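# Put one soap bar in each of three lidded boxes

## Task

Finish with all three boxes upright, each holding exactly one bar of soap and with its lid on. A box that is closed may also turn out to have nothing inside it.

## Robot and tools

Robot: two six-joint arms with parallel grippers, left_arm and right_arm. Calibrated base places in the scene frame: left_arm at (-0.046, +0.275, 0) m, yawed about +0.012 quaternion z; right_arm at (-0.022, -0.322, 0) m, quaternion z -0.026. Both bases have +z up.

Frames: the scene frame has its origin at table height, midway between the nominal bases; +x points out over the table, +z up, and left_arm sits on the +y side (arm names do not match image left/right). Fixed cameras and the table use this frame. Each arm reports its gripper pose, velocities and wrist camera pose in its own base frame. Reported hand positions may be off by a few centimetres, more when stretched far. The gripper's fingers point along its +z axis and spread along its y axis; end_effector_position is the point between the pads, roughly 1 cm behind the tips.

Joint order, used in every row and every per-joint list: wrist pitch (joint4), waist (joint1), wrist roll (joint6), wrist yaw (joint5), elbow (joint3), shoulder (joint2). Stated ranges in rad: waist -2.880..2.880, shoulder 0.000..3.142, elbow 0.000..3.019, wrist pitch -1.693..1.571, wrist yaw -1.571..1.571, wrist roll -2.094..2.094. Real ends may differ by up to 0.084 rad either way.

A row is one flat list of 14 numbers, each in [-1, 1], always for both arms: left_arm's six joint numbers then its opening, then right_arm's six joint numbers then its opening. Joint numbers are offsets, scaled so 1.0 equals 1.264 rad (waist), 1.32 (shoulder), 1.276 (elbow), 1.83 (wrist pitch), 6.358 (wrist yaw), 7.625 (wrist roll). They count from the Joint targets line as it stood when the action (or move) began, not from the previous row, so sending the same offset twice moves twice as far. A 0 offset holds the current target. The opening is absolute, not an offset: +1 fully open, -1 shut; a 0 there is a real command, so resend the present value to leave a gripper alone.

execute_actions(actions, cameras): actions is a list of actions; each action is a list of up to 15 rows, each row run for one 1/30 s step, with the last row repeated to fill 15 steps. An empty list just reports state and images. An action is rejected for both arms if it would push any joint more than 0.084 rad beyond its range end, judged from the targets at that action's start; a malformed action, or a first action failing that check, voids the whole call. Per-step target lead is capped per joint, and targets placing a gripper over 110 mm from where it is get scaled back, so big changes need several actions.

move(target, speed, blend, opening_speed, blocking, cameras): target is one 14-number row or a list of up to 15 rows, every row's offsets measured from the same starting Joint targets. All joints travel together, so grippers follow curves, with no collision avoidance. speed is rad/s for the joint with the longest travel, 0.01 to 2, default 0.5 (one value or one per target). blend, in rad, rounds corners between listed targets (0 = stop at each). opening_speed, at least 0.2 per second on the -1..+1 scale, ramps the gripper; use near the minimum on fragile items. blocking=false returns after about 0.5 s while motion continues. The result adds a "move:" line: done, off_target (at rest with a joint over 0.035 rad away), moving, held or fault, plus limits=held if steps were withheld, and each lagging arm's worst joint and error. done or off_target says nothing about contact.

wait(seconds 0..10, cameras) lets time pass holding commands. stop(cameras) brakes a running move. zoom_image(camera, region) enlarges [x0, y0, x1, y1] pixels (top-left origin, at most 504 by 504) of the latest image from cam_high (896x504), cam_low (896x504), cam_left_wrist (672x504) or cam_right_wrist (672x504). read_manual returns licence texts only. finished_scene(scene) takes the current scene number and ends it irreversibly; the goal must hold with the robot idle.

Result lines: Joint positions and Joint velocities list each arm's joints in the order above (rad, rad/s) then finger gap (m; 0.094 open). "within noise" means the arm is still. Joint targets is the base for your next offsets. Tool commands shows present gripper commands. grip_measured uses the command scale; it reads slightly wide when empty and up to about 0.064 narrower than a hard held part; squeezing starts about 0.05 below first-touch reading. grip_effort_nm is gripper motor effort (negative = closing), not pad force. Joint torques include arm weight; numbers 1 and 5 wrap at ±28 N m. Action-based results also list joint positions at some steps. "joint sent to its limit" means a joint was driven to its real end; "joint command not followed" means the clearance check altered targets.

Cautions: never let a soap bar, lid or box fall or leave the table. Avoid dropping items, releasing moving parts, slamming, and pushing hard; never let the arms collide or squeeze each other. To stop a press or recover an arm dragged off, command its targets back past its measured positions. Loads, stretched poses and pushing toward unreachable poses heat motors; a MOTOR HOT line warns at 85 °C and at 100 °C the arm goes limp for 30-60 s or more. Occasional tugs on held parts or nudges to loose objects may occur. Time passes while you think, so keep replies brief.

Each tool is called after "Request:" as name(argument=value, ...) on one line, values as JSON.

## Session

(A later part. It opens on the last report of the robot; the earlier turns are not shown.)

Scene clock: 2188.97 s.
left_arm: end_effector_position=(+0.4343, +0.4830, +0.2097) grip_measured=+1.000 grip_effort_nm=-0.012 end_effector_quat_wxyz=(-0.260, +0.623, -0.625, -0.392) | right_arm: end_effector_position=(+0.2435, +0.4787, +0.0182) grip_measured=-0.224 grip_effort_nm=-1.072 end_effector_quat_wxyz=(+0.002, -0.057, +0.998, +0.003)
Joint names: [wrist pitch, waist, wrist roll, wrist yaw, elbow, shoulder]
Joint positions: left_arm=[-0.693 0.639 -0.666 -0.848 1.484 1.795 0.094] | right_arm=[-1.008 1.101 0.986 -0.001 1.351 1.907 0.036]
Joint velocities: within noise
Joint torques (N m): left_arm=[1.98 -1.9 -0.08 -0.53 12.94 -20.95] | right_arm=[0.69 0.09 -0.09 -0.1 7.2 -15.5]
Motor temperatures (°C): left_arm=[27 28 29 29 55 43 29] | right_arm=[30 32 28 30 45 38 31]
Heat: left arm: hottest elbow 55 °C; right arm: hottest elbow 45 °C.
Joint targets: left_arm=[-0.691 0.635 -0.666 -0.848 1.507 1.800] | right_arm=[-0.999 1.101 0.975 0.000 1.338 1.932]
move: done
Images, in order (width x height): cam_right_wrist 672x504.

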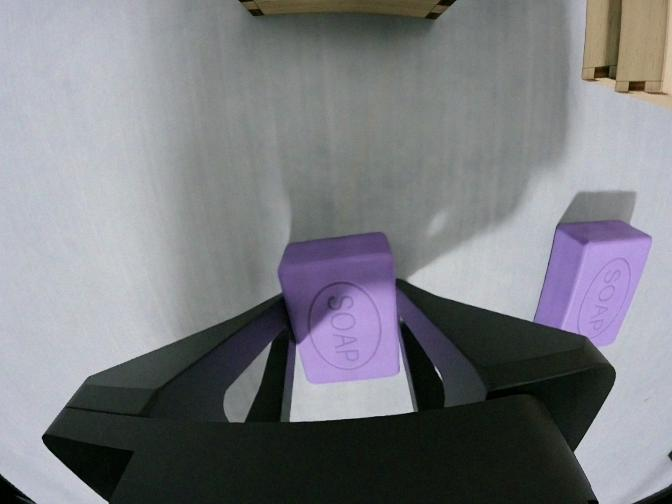

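Request:
move(target=[[0,0,0,0,0,0,1,0,0,0,0,0,0,0.1],[0,0,0,0,0,0,1,-0.0443,0,0,0,0.0643,-0.047,0.1],[0,0,0,0,0,0,1,-0.0082,0,0,0,0.0055,-0.0061,-0.38]], opening_speed=0.3, speed=0.15, cameras=["cam_right_wrist"])

Scene clock: 2231.43 s.
left_arm: end_effector_position=(+0.4343, +0.4830, +0.2097) grip_measured=+1.000 grip_effort_nm=-0.017 end_effector_quat_wxyz=(-0.260, +0.623, -0.625, -0.392) | right_arm: end_effector_position=(+0.2436, +0.4789, +0.0255) grip_measured=-0.259 grip_effort_nm=-1.048 end_effector_quat_wxyz=(+0.002, -0.057, +0.998, +0.004)
Joint names: [wrist pitch, waist, wrist roll, wrist yaw, elbow, shoulder]
Joint positions: left_arm=[-0.693 0.639 -0.666 -0.848 1.484 1.795 0.094] | right_arm=[-1.022 1.101 0.986 -0.001 1.357 1.897 0.035]
Joint velocities: within noise
Joint torques (N m): left_arm=[1.99 -1.9 -0.08 -0.53 12.96 -21.01] | right_arm=[0.69 0.09 -0.09 -0.1 7.39 -15.27]
Motor temperatures (°C): left_arm=[27 28 29 29 56 43 29] | right_arm=[30 32 28 30 44 38 32]
Heat: left arm: hottest elbow 56 °C; right arm: hottest elbow 44 °C.
Joint targets: left_arm=[-0.691 0.635 -0.666 -0.848 1.507 1.800] | right_arm=[-1.014 1.101 0.975 0.000 1.345 1.924]
move: done
Images, in order (width x height): cam_right_wrist 672x504.

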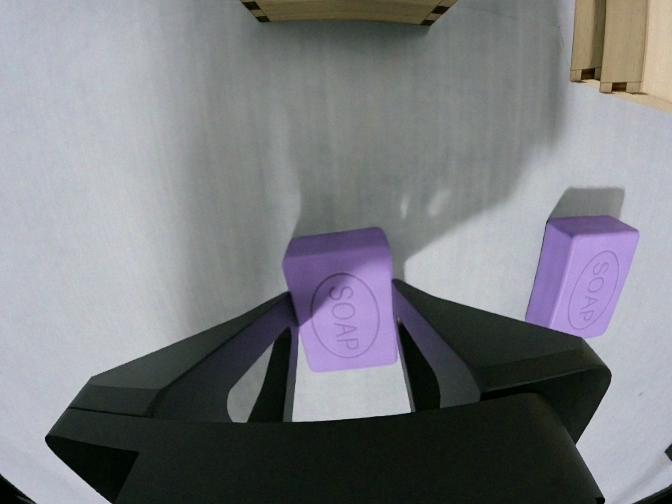

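Request:
move(target=[[0,0,0,0,0,0,1,-0.0907,0,0,0,0.1136,-0.0864,-0.38],[0,0,0,0,0,0,1,-0.1754,-0.1685,-0.0049,0,0.3605,0.0697,-0.38]], speed=[0.15,0.35], cameras=["cam_right_wrist"])

Request:
zoom_image(camera="cam_right_wrist", region=[210, 130, 480, 390])

Scene clock: 2246.83 s.
left_arm: end_effector_position=(+0.4343, +0.4830, +0.2097) grip_measured=+1.000 grip_effort_nm=-0.022 end_effector_quat_wxyz=(-0.260, +0.623, -0.625, -0.392) | right_arm: end_effector_position=(+0.3844, +0.4706, +0.1100) grip_measured=-0.261 grip_effort_nm=-1.072 end_effector_quat_wxyz=(-0.001, +0.032, +0.999, -0.001)
Joint names: [wrist pitch, waist, wrist roll, wrist yaw, elbow, shoulder]
Joint positions: left_arm=[-0.693 0.639 -0.666 -0.848 1.484 1.795 0.094] | right_arm=[-1.327 0.886 0.95 -0.001 1.743 1.989 0.035]
Joint velocities: within noise
Joint torques (N m): left_arm=[1.98 -1.9 -0.09 -0.53 12.94 -21.01] | right_arm=[0.12 0.21 -0.08 -0.11 14.67 -17.85]
Motor temperatures (°C): left_arm=[27 28 29 29 56 43 29] | right_arm=[30 32 28 30 45 38 32]
Heat: left arm: hottest elbow 56 °C; right arm: hottest elbow 45 °C.
Joint targets: left_arm=[-0.691 0.635 -0.666 -0.848 1.507 1.800] | right_arm=[-1.335 0.888 0.938 -0.001 1.805 2.016]
move: off_target (right_arm); right_arm: the elbow is farthest, 0.062 rad from its target
Images, in order (width x height): cam_right_wrist 672x504.

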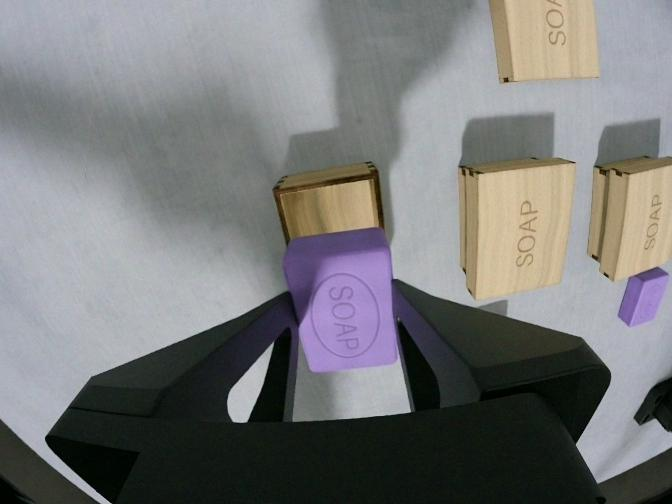

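Scaled by 1.867 from the camera's 672x504 image, which has a finer 960x720 frame.

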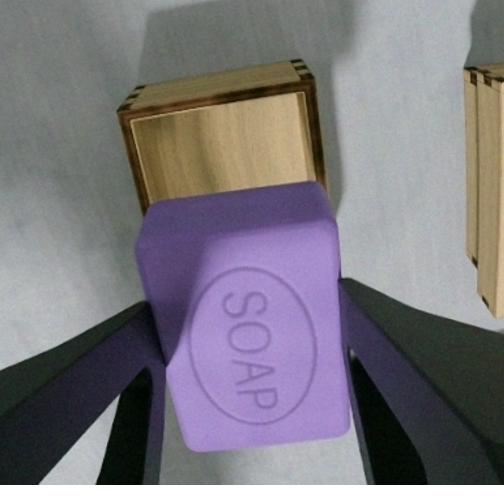

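Request:
move(target=[0,0,0,0,0,0,1,0.0645,0.0087,0,0,-0.1011,0.0295,-0.38], speed=0.15, cameras=["cam_right_wrist"])

Request:
zoom_image(camera="cam_right_wrist", region=[210, 130, 480, 390])

Scene clock: 2274.47 s.
left_arm: end_effector_position=(+0.4343, +0.4830, +0.2097) grip_measured=+1.000 grip_effort_nm=-0.012 end_effector_quat_wxyz=(-0.260, +0.623, -0.625, -0.392) | right_arm: end_effector_position=(+0.3841, +0.4746, +0.0636) grip_measured=-0.261 grip_effort_nm=-1.072 end_effector_quat_wxyz=(-0.001, +0.029, +1.000, +0.000)
Joint names: [wrist pitch, waist, wrist roll, wrist yaw, elbow, shoulder]
Joint positions: left_arm=[-0.693 0.639 -0.666 -0.848 1.484 1.795 0.094] | right_arm=[-1.225 0.891 0.949 -0.001 1.687 2.033 0.035]
Joint velocities: within noise
Joint torques (N m): left_arm=[1.98 -1.9 -0.08 -0.53 12.93 -21.01] | right_arm=[0.66 0.79 -0.09 -0.1 8.38 -18.96]
Motor temperatures (°C): left_arm=[27 28 29 29 56 43 29] | right_arm=[30 32 28 30 48 38 32]
Heat: left arm: hottest elbow 56 °C; right arm: hottest elbow 48 °C.
Joint targets: left_arm=[-0.691 0.635 -0.666 -0.848 1.507 1.800] | right_arm=[-1.217 0.899 0.938 -0.001 1.676 2.055]
move: done
Images, in order (width x height): cam_right_wrist 672x504.

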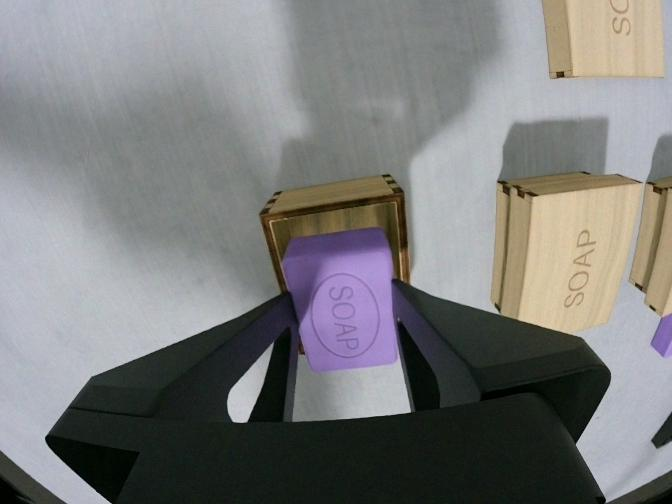

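Scaled by 1.867 from the camera's 672x504 image, which has a finer 960x720 frame.

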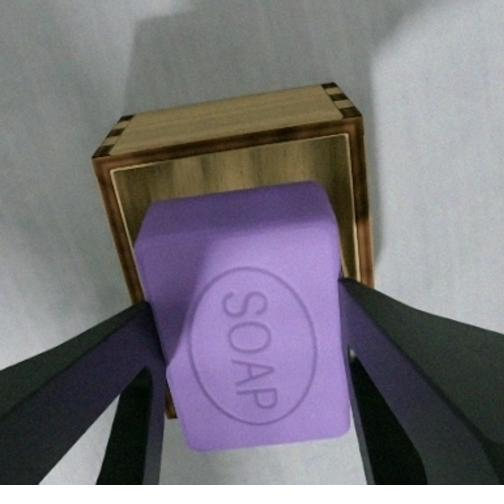

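Request:
move(target=[0,0,0,0,0,0,1,0.0372,0,0,0,-0.0298,0.0239,-0.38], speed=0.06, cameras=["cam_right_wrist"])

Request:
zoom_image(camera="cam_right_wrist", region=[210, 130, 480, 390])

Scene clock: 2292.80 s.
left_arm: end_effector_position=(+0.4343, +0.4830, +0.2097) grip_measured=+1.000 grip_effort_nm=-0.012 end_effector_quat_wxyz=(-0.260, +0.623, -0.625, -0.392) | right_arm: end_effector_position=(+0.3845, +0.4751, +0.0356) grip_measured=-0.261 grip_effort_nm=-1.072 end_effector_quat_wxyz=(+0.001, +0.029, +1.000, +0.002)
Joint names: [wrist pitch, waist, wrist roll, wrist yaw, elbow, shoulder]
Joint positions: left_arm=[-0.693 0.639 -0.666 -0.848 1.484 1.795 0.094] | right_arm=[-1.158 0.891 0.949 -0.001 1.651 2.059 0.035]
Joint velocities: within noise
Joint torques (N m): left_arm=[1.98 -1.9 -0.08 -0.53 12.94 -21.07] | right_arm=[0.61 0.73 -0.09 -0.11 7.88 -17.44]
Motor temperatures (°C): left_arm=[27 28 29 29 56 43 29] | right_arm=[30 32 28 30 48 38 32]
Heat: left arm: hottest elbow 56 °C; right arm: hottest elbow 48 °C.
Joint targets: left_arm=[-0.691 0.635 -0.666 -0.848 1.507 1.800] | right_arm=[-1.149 0.899 0.938 -0.001 1.638 2.087]
move: done
Images, in order (width x height): cam_right_wrist 672x504.

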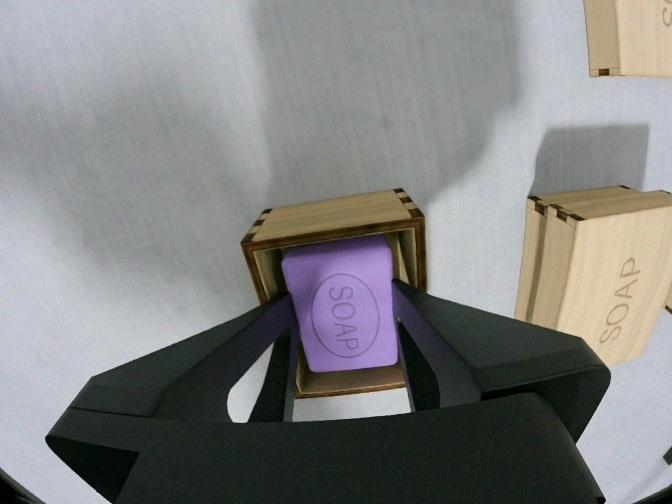

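Scaled by 1.867 from the camera's 672x504 image, which has a finer 960x720 frame.

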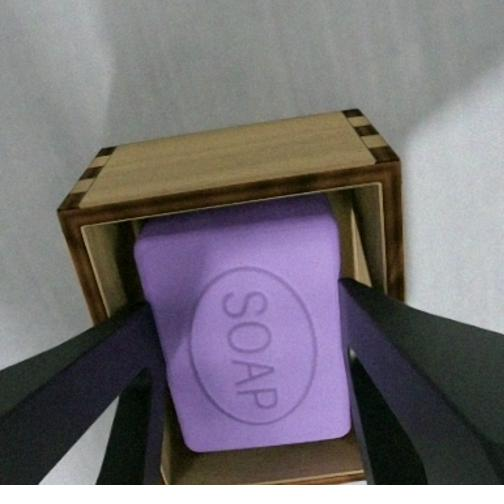

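Request:
move(target=[[0,0,0,0,0,0,1,0.001,0,0,0,-0.001,0.0055,-0.38]], speed=0.06, cameras=[])

Request:
move(target=[0,0,0,0,0,0,1,0,0,0,0,0,0,-0.16], opening_speed=0.2, cameras=["cam_right_wrist"])

Request:
zoom_image(camera="cam_right_wrist", region=[210, 130, 480, 390])

Scene clock: 2316.67 s.
left_arm: end_effector_position=(+0.4343, +0.4830, +0.2097) grip_measured=+1.000 grip_effort_nm=-0.012 end_effector_quat_wxyz=(-0.260, +0.623, -0.625, -0.392) | right_arm: end_effector_position=(+0.3844, +0.4751, +0.0317) grip_measured=-0.261 grip_effort_nm=-1.077 end_effector_quat_wxyz=(+0.000, +0.029, +1.000, +0.000)
Joint names: [wrist pitch, waist, wrist roll, wrist yaw, elbow, shoulder]
Joint positions: left_arm=[-0.693 0.639 -0.666 -0.848 1.484 1.795 0.094] | right_arm=[-1.156 0.891 0.949 -0.001 1.651 2.066 0.035]
Joint velocities: within noise
Joint torques (N m): left_arm=[1.98 -1.96 -0.08 -0.53 12.94 -21.07] | right_arm=[0.65 0.79 -0.09 -0.1 7.75 -17.85]
Motor temperatures (°C): left_arm=[27 28 29 29 56 43 29] | right_arm=[30 32 28 30 48 37 33]
Heat: left arm: hottest elbow 56 °C; right arm: hottest elbow 48 °C.
Joint targets: left_arm=[-0.691 0.635 -0.666 -0.848 1.507 1.800] | right_arm=[-1.147 0.899 0.938 -0.001 1.637 2.094]
move: done
No camera images: "cameras" was empty.

Scene clock: 2318.03 s.
left_arm: end_effector_position=(+0.4343, +0.4830, +0.2097) grip_measured=+1.000 grip_effort_nm=-0.022 end_effector_quat_wxyz=(-0.260, +0.623, -0.625, -0.392) | right_arm: end_effector_position=(+0.3845, +0.4751, +0.0317) grip_measured=-0.164 grip_effort_nm=0.149 end_effector_quat_wxyz=(+0.000, +0.029, +1.000, +0.001)
Joint names: [wrist pitch, waist, wrist roll, wrist yaw, elbow, shoulder]
Joint positions: left_arm=[-0.693 0.639 -0.666 -0.848 1.484 1.795 0.094] | right_arm=[-1.155 0.891 0.948 -0.001 1.651 2.066 0.039]
Joint velocities: within noise
Joint torques (N m): left_arm=[1.96 -1.85 -0.08 -0.52 12.96 -21.01] | right_arm=[0.68 0.79 -0.1 -0.1 7.75 -18.08]
Motor temperatures (°C): left_arm=[27 28 29 29 56 43 29] | right_arm=[30 32 28 30 48 38 32]
Heat: left arm: hottest elbow 56 °C; right arm: hottest elbow 48 °C.
Joint targets: left_arm=[-0.691 0.635 -0.666 -0.848 1.507 1.800] | right_arm=[-1.147 0.899 0.938 -0.001 1.637 2.094]
move: done
Images, in order (width x height): cam_right_wrist 672x504.

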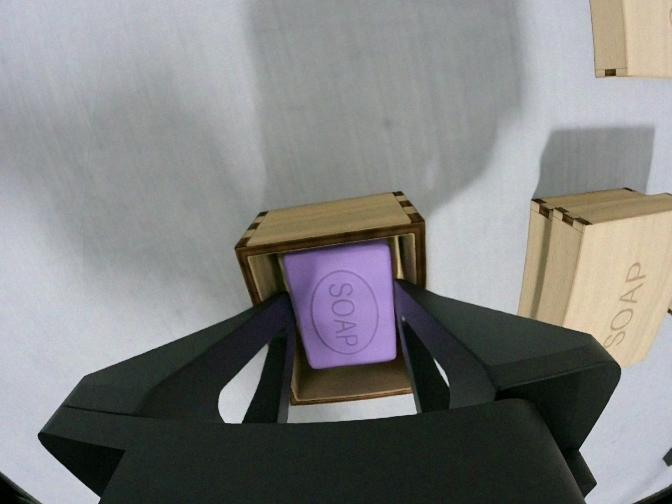

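Scaled by 1.867 from the camera's 672x504 image, which has a finer 960x720 frame.

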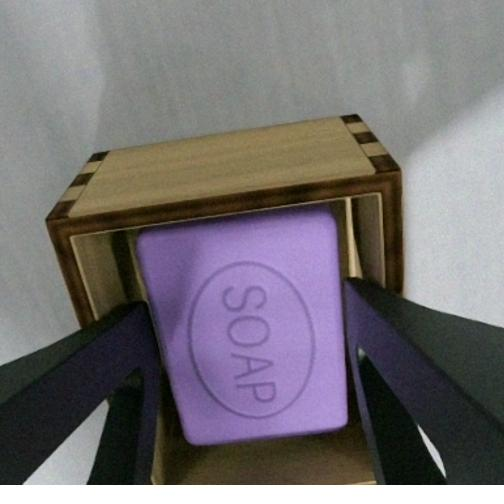

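Request:
move(target=[[0,0,0,0,0,0,1,-0.029,0,0,0,0.0611,-0.0447,-0.16],[0,0,0,0,0,0,1,-0.1,0,0,0,0.1277,-0.0712,-0.16],[0,0,0,0,0,0,1,-0.0672,-0.254,-0.0404,0,0.0494,-0.0712,0.6]], speed=[0.1,0.2,0.4], opening_speed=0.6, cameras=["cam_right_wrist"])

Scene clock: 2343.93 s.
left_arm: end_effector_position=(+0.4343, +0.4830, +0.2097) grip_measured=+1.000 grip_effort_nm=-0.007 end_effector_quat_wxyz=(-0.260, +0.623, -0.625, -0.392) | right_arm: end_effector_position=(+0.5121, +0.3291, +0.0871) grip_measured=+0.598 grip_effort_nm=0.032 end_effector_quat_wxyz=(-0.002, +0.035, +0.999, -0.001)
Joint names: [wrist pitch, waist, wrist roll, wrist yaw, elbow, shoulder]
Joint positions: left_arm=[-0.693 0.639 -0.666 -0.848 1.484 1.795 0.094] | right_arm=[-1.278 0.572 0.641 -0.001 1.714 2.01 0.075]
Joint velocities: within noise
Joint torques (N m): left_arm=[1.98 -1.9 -0.08 -0.53 12.94 -21.07] | right_arm=[0.66 0.62 -0.09 -0.11 8.18 -20.78]
Motor temperatures (°C): left_arm=[27 28 29 29 56 43 29] | right_arm=[30 32 28 30 48 39 31]
Heat: left arm: hottest elbow 56 °C; right arm: hottest elbow 48 °C.
Joint targets: left_arm=[-0.691 0.635 -0.666 -0.848 1.507 1.800] | right_arm=[-1.270 0.578 0.630 0.000 1.700 2.000]
move: done
Images, in order (width x height): cam_right_wrist 672x504.

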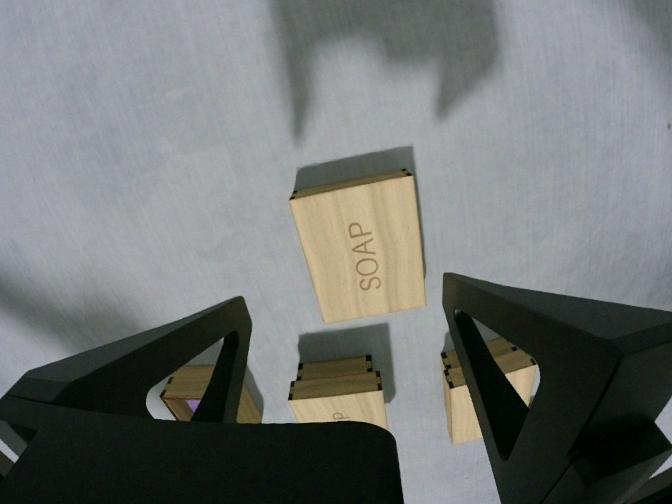

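Request:
move(target=[[0,0,0,0,0,0,1,0.0284,-0.0138,-0.0059,0,-0.0525,-0.0152,0.7],[0,0,0,0,0,0,1,0.1005,-0.0138,-0.0059,0,-0.1066,0.0606,0.7]], speed=0.15, opening_speed=0.6, cameras=["cam_right_wrist"])

Scene clock: 2375.17 s.
left_arm: end_effector_position=(+0.4343, +0.4830, +0.2097) grip_measured=+1.000 grip_effort_nm=-0.007 end_effector_quat_wxyz=(-0.260, +0.623, -0.625, -0.392) | right_arm: end_effector_position=(+0.5022, +0.3200, +0.0099) grip_measured=+0.698 grip_effort_nm=0.037 end_effector_quat_wxyz=(-0.003, +0.014, +1.000, -0.002)
Joint names: [wrist pitch, waist, wrist roll, wrist yaw, elbow, shoulder]
Joint positions: left_arm=[-0.693 0.639 -0.666 -0.848 1.484 1.795 0.094] | right_arm=[-1.095 0.568 0.596 -0.001 1.575 2.058 0.08]
Joint velocities: within noise
Joint torques (N m): left_arm=[1.99 -1.85 -0.08 -0.53 12.94 -21.07] | right_arm=[0.69 -0.62 -0.09 -0.11 7.86 -18.32]
Motor temperatures (°C): left_arm=[27 28 29 29 56 43 29] | right_arm=[29 32 28 30 47 40 31]
Heat: left arm: hottest elbow 56 °C; right arm: hottest elbow 47 °C.
Joint targets: left_arm=[-0.691 0.635 -0.666 -0.848 1.507 1.800] | right_arm=[-1.086 0.560 0.585 0.000 1.563 2.080]
move: done
Images, in order (width x height): cam_right_wrist 672x504.

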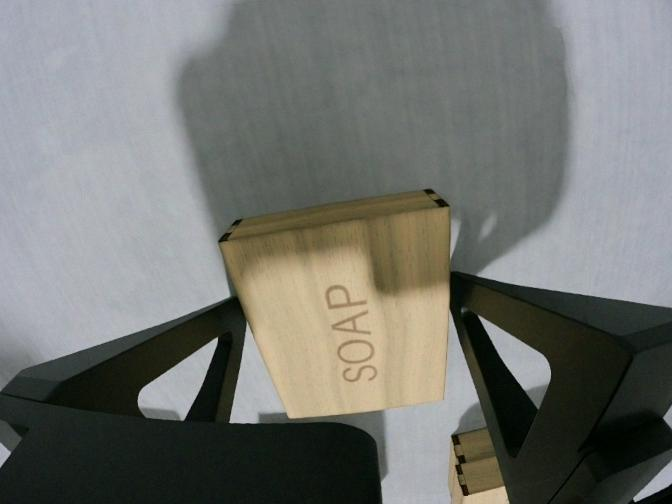

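Request:
move(target=[[0,0,0,0,0,0,1,0,0,0,0,0,-0.0326,0.7],[0,0,0,0,0,0,1,0,0,0,0,0,-0.0326,0.1]], speed=0.05, opening_speed=0.3, cameras=["cam_right_wrist"])

Request:
zoom_image(camera="cam_right_wrist", region=[210, 150, 450, 250])

Scene clock: 2389.23 s.
left_arm: end_effector_position=(+0.4343, +0.4830, +0.2097) grip_measured=+1.000 grip_effort_nm=-0.012 end_effector_quat_wxyz=(-0.260, +0.623, -0.625, -0.392) | right_arm: end_effector_position=(+0.5028, +0.3204, +0.0134) grip_measured=+0.365 grip_effort_nm=-1.087 end_effector_quat_wxyz=(-0.001, +0.014, +1.000, +0.000)
Joint names: [wrist pitch, waist, wrist roll, wrist yaw, elbow, shoulder]
Joint positions: left_arm=[-0.693 0.639 -0.666 -0.848 1.484 1.795 0.094] | right_arm=[-1.095 0.568 0.596 -0.001 1.575 2.052 0.064]
Joint velocities: within noise
Joint torques (N m): left_arm=[1.96 -1.9 -0.08 -0.53 12.94 -21.07] | right_arm=[0.7 -0.62 -0.09 -0.11 7.76 -21.01]
Motor temperatures (°C): left_arm=[27 28 29 29 56 43 29] | right_arm=[29 32 28 30 46 39 31]
Heat: left arm: hottest elbow 56 °C; right arm: hottest elbow 46 °C.
Joint targets: left_arm=[-0.691 0.635 -0.666 -0.848 1.507 1.800] | right_arm=[-1.086 0.560 0.585 0.000 1.563 2.037]
move: done
Images, in order (width x height): cam_right_wrist 672x504.

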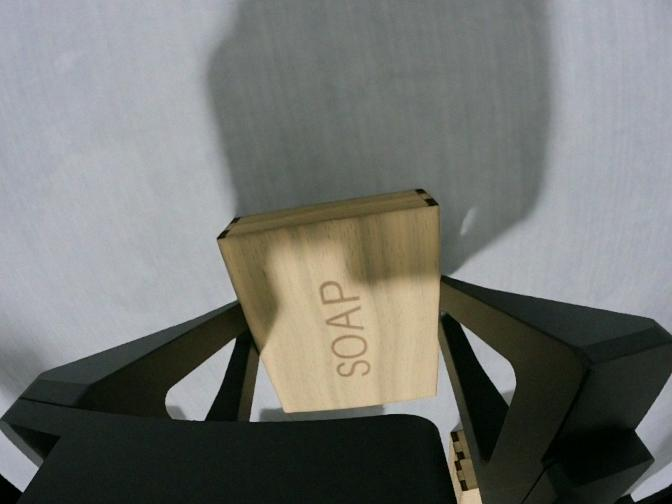

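Scaled by 2.100 from the camera's 672x504 image, which has a finer 960x720 frame.

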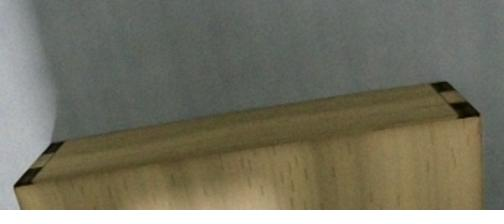

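Request:
move(target=[[0,0,0,0,0,0,1,-0.1148,0,0,0,0.1426,-0.0576,0.1],[0,0,0,0,0,0,1,-0.2044,0.2674,0.0497,0,0.2719,0.0326,0.1],[0,0,0,0,0,0,1,-0.1672,0.2674,0.0497,0,0.2124,0.0871,0.1]], speed=[0.25,0.35,0.12], cameras=["cam_right_wrist"])

Request:
zoom_image(camera="cam_right_wrist", region=[210, 130, 450, 250])

Scene clock: 2474.23 s.
left_arm: end_effector_position=(+0.4343, +0.4830, +0.2097) grip_measured=+1.000 grip_effort_nm=-0.017 end_effector_quat_wxyz=(-0.260, +0.623, -0.625, -0.392) | right_arm: end_effector_position=(+0.3825, +0.4866, +0.0660) grip_measured=+0.365 grip_effort_nm=-1.072 end_effector_quat_wxyz=(-0.033, +0.023, +0.998, -0.044)
Joint names: [wrist pitch, waist, wrist roll, wrist yaw, elbow, shoulder]
Joint positions: left_arm=[-0.693 0.639 -0.666 -0.848 1.484 1.795 0.094] | right_arm=[-1.4 0.905 0.952 -0.001 1.844 2.126 0.064]
Joint velocities: within noise
Joint torques (N m): left_arm=[1.98 -1.9 -0.08 -0.53 12.96 -21.07] | right_arm=[0.44 -0.56 0.13 -0.11 8.35 -18.9]
Motor temperatures (°C): left_arm=[27 28 29 29 56 43 29] | right_arm=[29 32 28 30 45 42 32]
Heat: left arm: hottest elbow 56 °C; right arm: hottest elbow 45 °C.
Joint targets: left_arm=[-0.691 0.635 -0.666 -0.848 1.507 1.800] | right_arm=[-1.392 0.898 0.964 -0.001 1.834 2.152]
move: done
Images, in order (width x height): cam_right_wrist 672x504.

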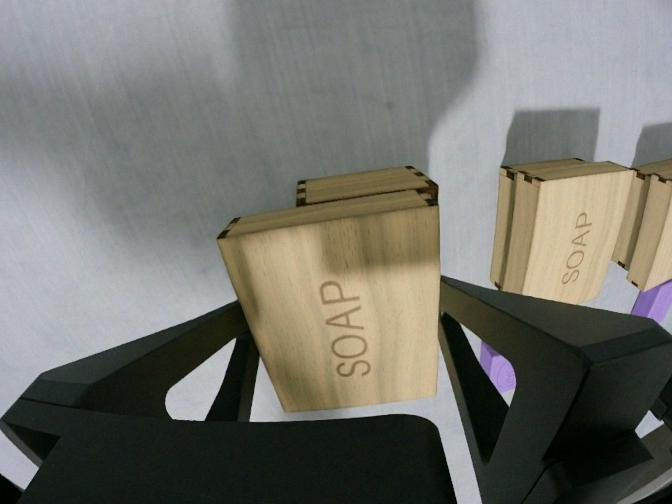

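Scaled by 2.100 from the camera's 672x504 image, which has a finer 960x720 frame.

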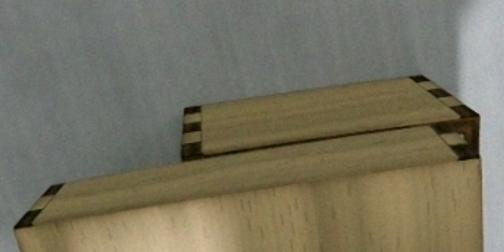

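Request:
move(target=[[0,0,0,0,0,0,1,0,-0.0119,0,0,0,0,0.1],[0,0,0,0,0,0,1,0.0153,-0.0119,0,0,-0.0204,0.0061,0.1]], speed=0.1, cameras=["cam_right_wrist"])

Request:
zoom_image(camera="cam_right_wrist", region=[210, 130, 450, 250])

Scene clock: 2493.97 s.
left_arm: end_effector_position=(+0.4343, +0.4830, +0.2097) grip_measured=+1.000 grip_effort_nm=-0.012 end_effector_quat_wxyz=(-0.260, +0.623, -0.625, -0.392) | right_arm: end_effector_position=(+0.3899, +0.4789, +0.0553) grip_measured=+0.365 grip_effort_nm=-1.067 end_effector_quat_wxyz=(-0.033, +0.032, +0.998, -0.043)
Joint names: [wrist pitch, waist, wrist roll, wrist yaw, elbow, shoulder]
Joint positions: left_arm=[-0.693 0.639 -0.666 -0.848 1.484 1.795 0.094] | right_arm=[-1.372 0.888 0.952 -0.001 1.822 2.13 0.064]
Joint velocities: within noise
Joint torques (N m): left_arm=[1.98 -1.9 -0.08 -0.53 12.93 -21.01] | right_arm=[0.42 -0.38 0.12 -0.1 7.95 -19.08]
Motor temperatures (°C): left_arm=[27 28 29 29 56 43 29] | right_arm=[29 32 28 30 45 43 32]
Heat: left arm: hottest elbow 56 °C; right arm: hottest elbow 45 °C.
Joint targets: left_arm=[-0.691 0.635 -0.666 -0.848 1.507 1.800] | right_arm=[-1.364 0.883 0.964 -0.001 1.808 2.160]
move: done
Images, in order (width x height): cam_right_wrist 672x504.

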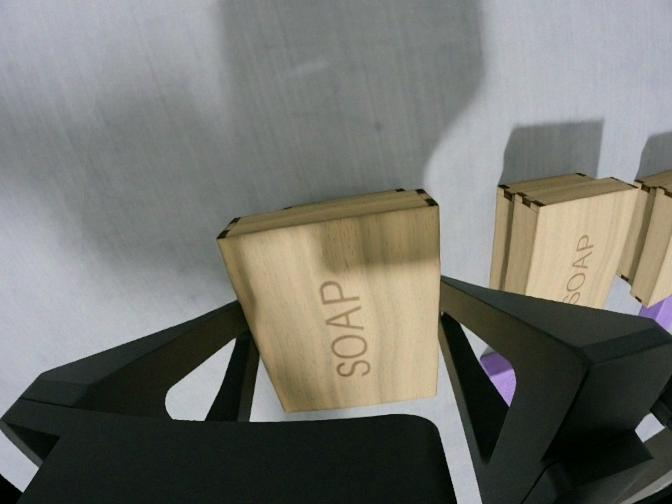

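Scaled by 2.100 from the camera's 672x504 image, which has a finer 960x720 frame.

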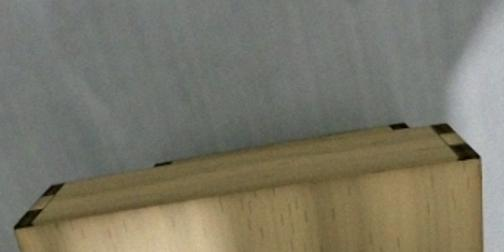

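Request:
move(target=[[0,0,0,0,0,0,1,0,0,0,0,0,-0.0258,0.1],[0,0,0,0,0,0,1,0.0087,0,0,0,-0.0353,-0.0485,0.1]], speed=0.06, cameras=["cam_right_wrist"])

Request:
zoom_image(camera="cam_right_wrist", region=[210, 130, 450, 250])

Scene clock: 2522.50 s.
left_arm: end_effector_position=(+0.4343, +0.4830, +0.2097) grip_measured=+1.000 grip_effort_nm=-0.012 end_effector_quat_wxyz=(-0.260, +0.623, -0.625, -0.392) | right_arm: end_effector_position=(+0.3830, +0.4704, +0.0502) grip_measured=+0.365 grip_effort_nm=-1.082 end_effector_quat_wxyz=(-0.037, +0.032, +0.998, -0.048)
Joint names: [wrist pitch, waist, wrist roll, wrist yaw, elbow, shoulder]
Joint positions: left_arm=[-0.693 0.639 -0.666 -0.848 1.484 1.795 0.094] | right_arm=[-1.356 0.888 0.953 -0.001 1.778 2.113 0.064]
Joint velocities: within noise
Joint torques (N m): left_arm=[1.98 -1.96 -0.08 -0.53 12.93 -21.01] | right_arm=[0.39 -0.38 0.12 -0.11 7.84 -22.3]
Motor temperatures (°C): left_arm=[27 28 29 29 56 43 29] | right_arm=[29 32 28 30 45 42 33]
Heat: left arm: hottest elbow 56 °C; right arm: hottest elbow 45 °C.
Joint targets: left_arm=[-0.691 0.635 -0.666 -0.848 1.507 1.800] | right_arm=[-1.348 0.883 0.963 -0.001 1.763 2.096]
move: done
Images, in order (width x height): cam_right_wrist 672x504.

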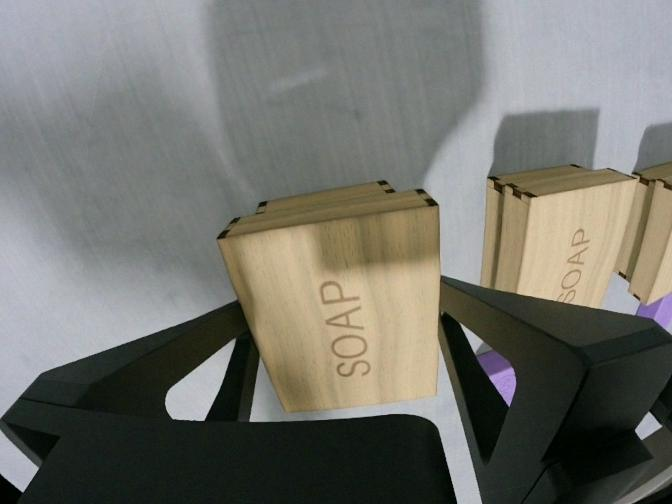

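Scaled by 2.100 from the camera's 672x504 image, which has a finer 960x720 frame.

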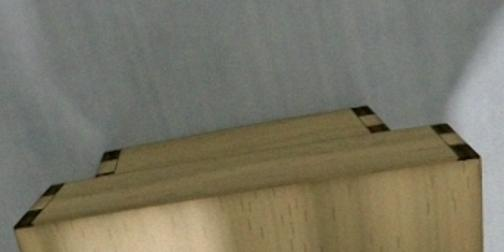

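Request:
move(target=[0,0,0,0,0,0,1,0.0013,0.0115,0,0,-0.0049,-0.0035,0.1], speed=0.05, cameras=["cam_right_wrist"])

Request:
zoom_image(camera="cam_right_wrist", region=[210, 130, 450, 250])

Scene clock: 2553.07 s.
left_arm: end_effector_position=(+0.4343, +0.4830, +0.2097) grip_measured=+1.000 grip_effort_nm=-0.002 end_effector_quat_wxyz=(-0.260, +0.623, -0.625, -0.392) | right_arm: end_effector_position=(+0.3821, +0.4699, +0.0502) grip_measured=+0.365 grip_effort_nm=-1.072 end_effector_quat_wxyz=(-0.036, +0.032, +0.998, -0.047)
Joint names: [wrist pitch, waist, wrist roll, wrist yaw, elbow, shoulder]
Joint positions: left_arm=[-0.693 0.639 -0.666 -0.848 1.484 1.795 0.094] | right_arm=[-1.352 0.889 0.953 -0.001 1.772 2.109 0.064]
Joint velocities: within noise
Joint torques (N m): left_arm=[1.98 -1.9 -0.08 -0.53 12.93 -21.07] | right_arm=[0.42 1.2 0.12 -0.11 7.87 -22.95]
Motor temperatures (°C): left_arm=[27 28 29 29 56 43 29] | right_arm=[29 32 28 30 44 42 33]
Heat: left arm: hottest elbow 56 °C; right arm: hottest elbow 44 °C.
Joint targets: left_arm=[-0.691 0.635 -0.666 -0.848 1.507 1.800] | right_arm=[-1.346 0.898 0.963 -0.001 1.757 2.091]
move: done
Images, in order (width x height): cam_right_wrist 672x504.

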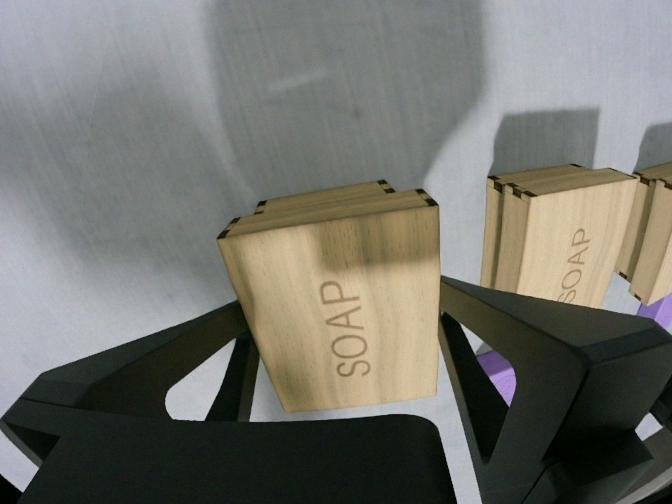

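Scaled by 2.100 from the camera's 672x504 image, which has a finer 960x720 frame.

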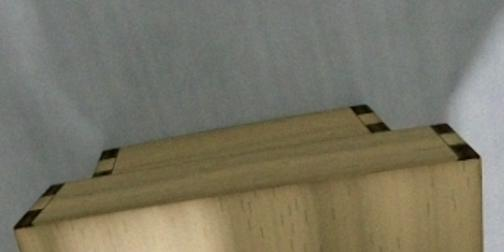

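Request:
move(target=[0,0,0,0,0,0,1,0.0983,0,0,0,-0.1022,-0.0529,0.1], speed=0.2, cameras=["cam_low","cam_right_wrist"])

Request:
zoom_image(camera="cam_low", region=[470, 255, 630, 335])

Request:
zoom_image(camera="cam_right_wrist", region=[210, 130, 450, 250])

Scene clock: 2600.03 s.
left_arm: end_effector_position=(+0.4343, +0.4830, +0.2097) grip_measured=+1.000 grip_effort_nm=-0.012 end_effector_quat_wxyz=(-0.260, +0.623, -0.625, -0.392) | right_arm: end_effector_position=(+0.3805, +0.4699, +0.0439) grip_measured=+0.365 grip_effort_nm=-1.077 end_effector_quat_wxyz=(-0.001, +0.031, +1.000, -0.001)
Joint names: [wrist pitch, waist, wrist roll, wrist yaw, elbow, shoulder]
Joint positions: left_arm=[-0.693 0.639 -0.666 -0.848 1.484 1.795 0.094] | right_arm=[-1.176 0.891 0.953 -0.001 1.641 2.039 0.064]
Joint velocities: within noise
Joint torques (N m): left_arm=[1.98 -1.85 -0.08 -0.53 12.93 -21.07] | right_arm=[0.57 0.79 0.11 -0.11 7.86 -21.48]
Motor temperatures (°C): left_arm=[27 28 29 29 56 43 29] | right_arm=[29 32 28 30 44 40 33]
Heat: left arm: hottest elbow 56 °C; right arm: hottest elbow 44 °C.
Joint targets: left_arm=[-0.691 0.635 -0.666 -0.848 1.507 1.800] | right_arm=[-1.166 0.898 0.964 -0.001 1.627 2.022]
move: done
Images, in order (width x height): cam_low 896x504, cam_right_wrist 672x504.

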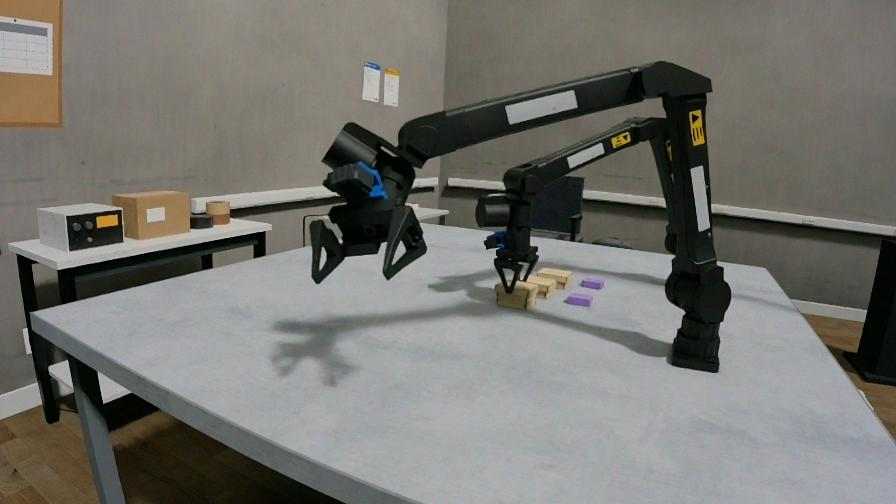

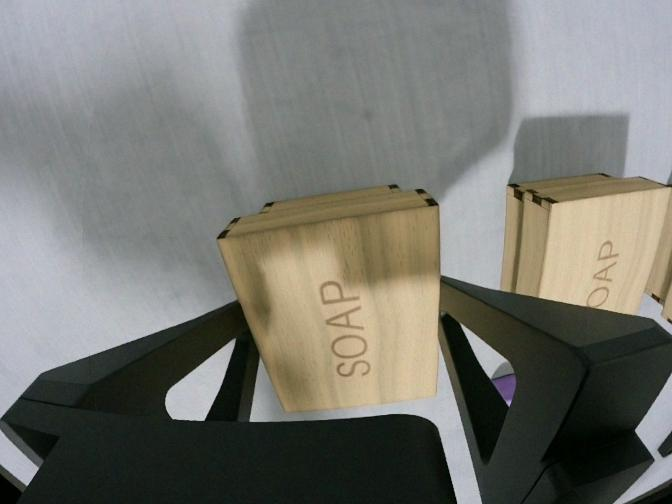

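Scaled by 3.150 from the camera's 896x504 image, which has a finer 1280x720 frame.

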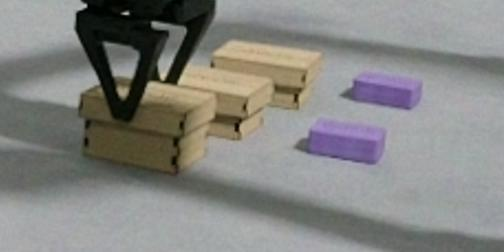

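Scaled by 2.100 from the camera's 672x504 image, which has a finer 960x720 frame.

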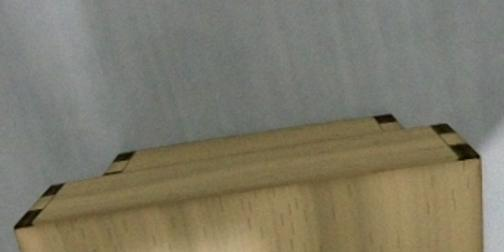

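Request:
move(target=[0,0,0,0,0,0,1,0.0148,0,0,0,-0.0111,0.0379,0.1], speed=0.06, cameras=["cam_low","cam_right_wrist"])

Request:
zoom_image(camera="cam_low", region=[470, 255, 630, 335])

Request:
zoom_image(camera="cam_right_wrist", region=[210, 130, 450, 250])

Scene clock: 2613.03 s.
left_arm: end_effector_position=(+0.4343, +0.4830, +0.2097) grip_measured=+1.000 grip_effort_nm=-0.012 end_effector_quat_wxyz=(-0.260, +0.623, -0.625, -0.392) | right_arm: end_effector_position=(+0.3811, +0.4706, +0.0385) grip_measured=+0.365 grip_effort_nm=-1.077 end_effector_quat_wxyz=(+0.002, +0.031, +1.000, +0.004)
Joint names: [wrist pitch, waist, wrist roll, wrist yaw, elbow, shoulder]
Joint positions: left_arm=[-0.693 0.639 -0.666 -0.848 1.484 1.795 0.094] | right_arm=[-1.149 0.891 0.953 -0.001 1.627 2.04 0.064]
Joint velocities: within noise
Joint torques (N m): left_arm=[1.98 -1.9 -0.09 -0.53 12.94 -21.01] | right_arm=[0.72 0.67 0.11 -0.1 7.9 -17.55]
Motor temperatures (°C): left_arm=[27 28 29 29 56 43 29] | right_arm=[29 32 28 30 45 40 33]
Heat: left arm: hottest elbow 56 °C; right arm: hottest elbow 45 °C.
Joint targets: left_arm=[-0.691 0.635 -0.666 -0.848 1.507 1.800] | right_arm=[-1.139 0.898 0.964 -0.001 1.613 2.072]
move: done
Images, in order (width x height): cam_low 896x504, cam_right_wrist 672x504.

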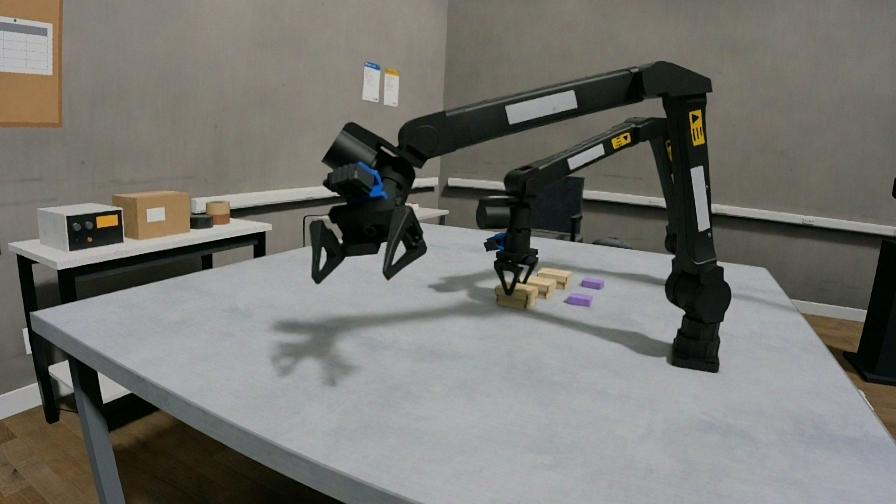

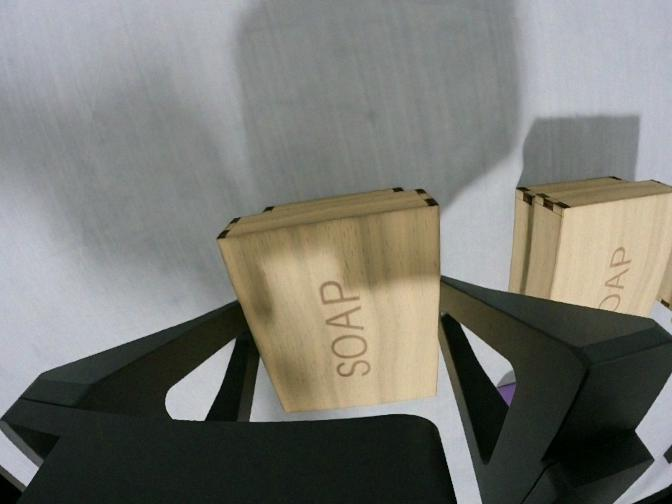

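Scaled by 3.150 from the camera's 896x504 image, which has a finer 1280x720 frame.

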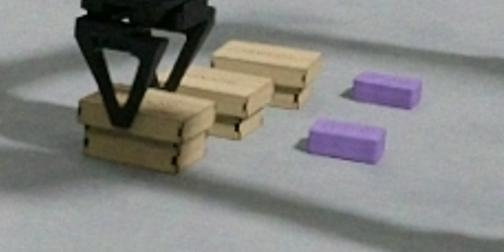

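Scaled by 2.100 from the camera's 672x504 image, which has a finer 960x720 frame.

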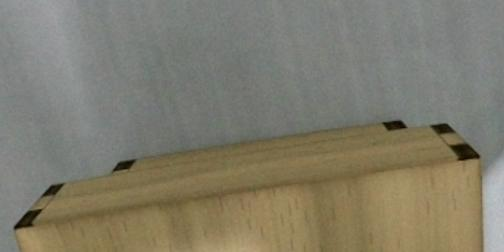

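Request:
move(target=[0,0,0,0,0,0,1,0,0,0,0,0,0.013,0.1], speed=0.05, cameras=["cam_low","cam_right_wrist"])

Request:
zoom_image(camera="cam_low", region=[470, 255, 630, 335])

Scene clock: 2621.40 s.
left_arm: end_effector_position=(+0.4343, +0.4830, +0.2097) grip_measured=+1.000 grip_effort_nm=-0.007 end_effector_quat_wxyz=(-0.260, +0.623, -0.625, -0.392) | right_arm: end_effector_position=(+0.3808, +0.4702, +0.0335) grip_measured=+0.365 grip_effort_nm=-1.077 end_effector_quat_wxyz=(+0.000, +0.031, +1.000, +0.001)
Joint names: [wrist pitch, waist, wrist roll, wrist yaw, elbow, shoulder]
Joint positions: left_arm=[-0.693 0.639 -0.666 -0.848 1.484 1.795 0.094] | right_arm=[-1.148 0.891 0.953 -0.001 1.626 2.048 0.064]
Joint velocities: within noise
Joint torques (N m): left_arm=[1.99 -1.9 -0.08 -0.53 12.94 -21.07] | right_arm=[0.69 0.73 0.1 -0.09 7.76 -16.67]
Motor temperatures (°C): left_arm=[27 28 29 29 56 43 29] | right_arm=[29 32 28 30 45 40 33]
Heat: left arm: hottest elbow 56 °C; right arm: hottest elbow 45 °C.
Joint targets: left_arm=[-0.691 0.635 -0.666 -0.848 1.507 1.800] | right_arm=[-1.139 0.898 0.964 0.000 1.613 2.089]
move: off_target (right_arm); right_arm: the shoulder is farthest, 0.041 rad from its target
Images, in order (width x height): cam_low 896x504, cam_right_wrist 672x504.

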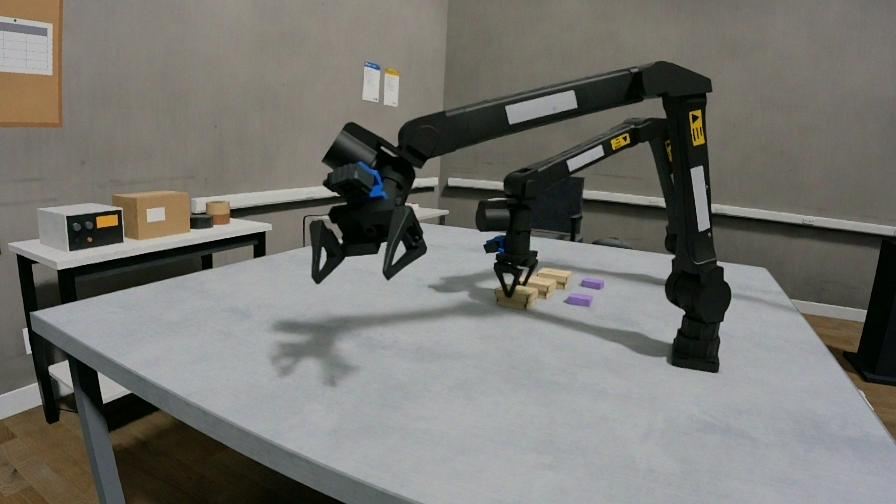

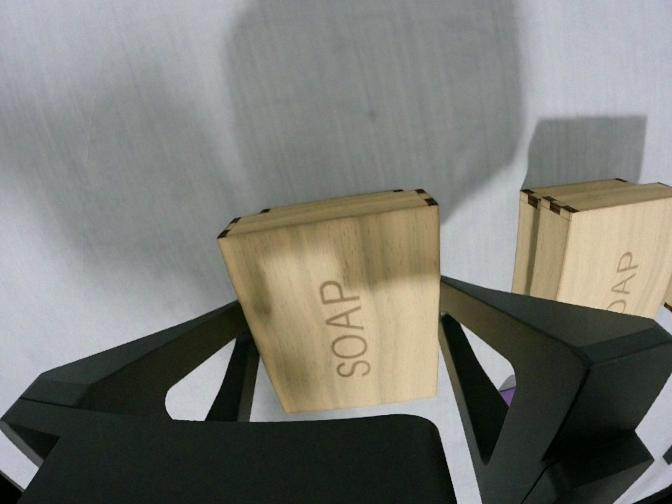

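Scaled by 3.150 from the camera's 896x504 image, which has a finer 1280x720 frame.

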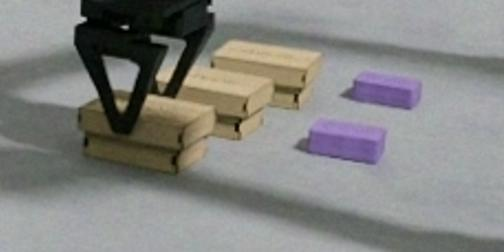

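Request:
move(target=[0,0,0,0,0,0,1,0,0,0,0,0,-0.025,0.1], speed=0.1, cameras=[])

Request:
move(target=[0,0,0,0,0,0,1,0,0,0,0,0,0,0.55], opening_speed=0.4, cameras=["cam_low","cam_right_wrist"])

Request:
zoom_image(camera="cam_low", region=[470, 255, 630, 335])

Scene clock: 2632.30 s.
left_arm: end_effector_position=(+0.4343, +0.4830, +0.2097) grip_measured=+1.000 grip_effort_nm=-0.012 end_effector_quat_wxyz=(-0.260, +0.623, -0.625, -0.392) | right_arm: end_effector_position=(+0.3808, +0.4702, +0.0335) grip_measured=+0.365 grip_effort_nm=-1.072 end_effector_quat_wxyz=(+0.000, +0.031, +1.000, +0.001)
Joint names: [wrist pitch, waist, wrist roll, wrist yaw, elbow, shoulder]
Joint positions: left_arm=[-0.693 0.639 -0.666 -0.848 1.484 1.795 0.094] | right_arm=[-1.148 0.891 0.953 -0.001 1.626 2.048 0.064]
Joint velocities: within noise
Joint torques (N m): left_arm=[1.98 -1.9 -0.08 -0.53 12.94 -21.07] | right_arm=[0.69 0.73 0.11 -0.1 7.76 -19.43]
Motor temperatures (°C): left_arm=[27 28 29 29 56 43 29] | right_arm=[29 32 28 30 45 40 33]
Heat: left arm: hottest elbow 56 °C; right arm: hottest elbow 45 °C.
Joint targets: left_arm=[-0.691 0.635 -0.666 -0.848 1.507 1.800] | right_arm=[-1.139 0.898 0.964 0.000 1.613 2.056]
move: done
No camera images: "cameras" was empty.

Scene clock: 2633.77 s.
left_arm: end_effector_position=(+0.4343, +0.4830, +0.2097) grip_measured=+1.000 grip_effort_nm=-0.017 end_effector_quat_wxyz=(-0.260, +0.623, -0.625, -0.392) | right_arm: end_effector_position=(+0.3808, +0.4702, +0.0335) grip_measured=+0.548 grip_effort_nm=0.042 end_effector_quat_wxyz=(+0.000, +0.031, +1.000, +0.001)
Joint names: [wrist pitch, waist, wrist roll, wrist yaw, elbow, shoulder]
Joint positions: left_arm=[-0.693 0.639 -0.666 -0.848 1.484 1.795 0.094] | right_arm=[-1.148 0.891 0.953 -0.001 1.626 2.048 0.073]
Joint velocities: within noise
Joint torques (N m): left_arm=[1.98 -1.85 -0.08 -0.52 12.94 -21.01] | right_arm=[0.7 0.73 0.11 -0.1 7.76 -19.43]
Motor temperatures (°C): left_arm=[27 28 29 29 56 43 29] | right_arm=[29 32 28 30 45 40 33]
Heat: left arm: hottest elbow 56 °C; right arm: hottest elbow 45 °C.
Joint targets: left_arm=[-0.691 0.635 -0.666 -0.848 1.507 1.800] | right_arm=[-1.139 0.898 0.964 0.000 1.613 2.056]
move: done
Images, in order (width x height): cam_low 896x504, cam_right_wrist 672x504.

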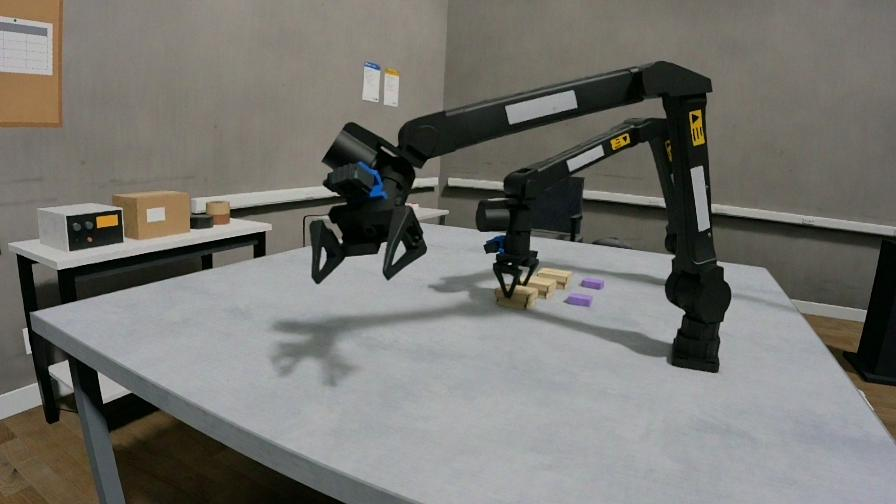

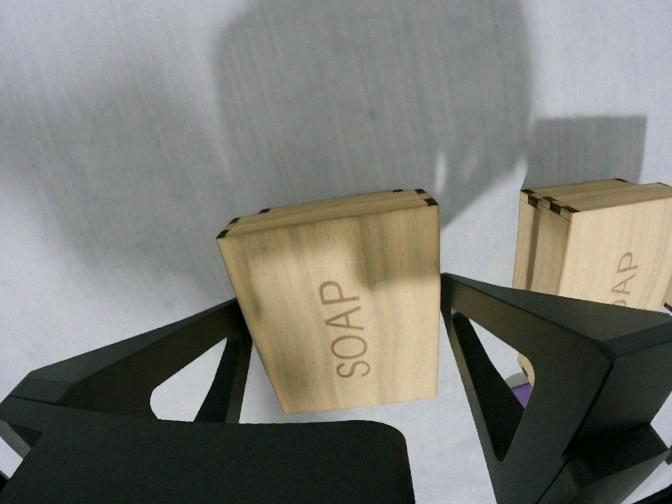

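Scaled by 3.150 from the camera's 896x504 image, which has a finer 1280x720 frame.

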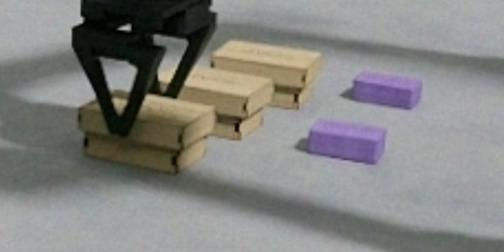

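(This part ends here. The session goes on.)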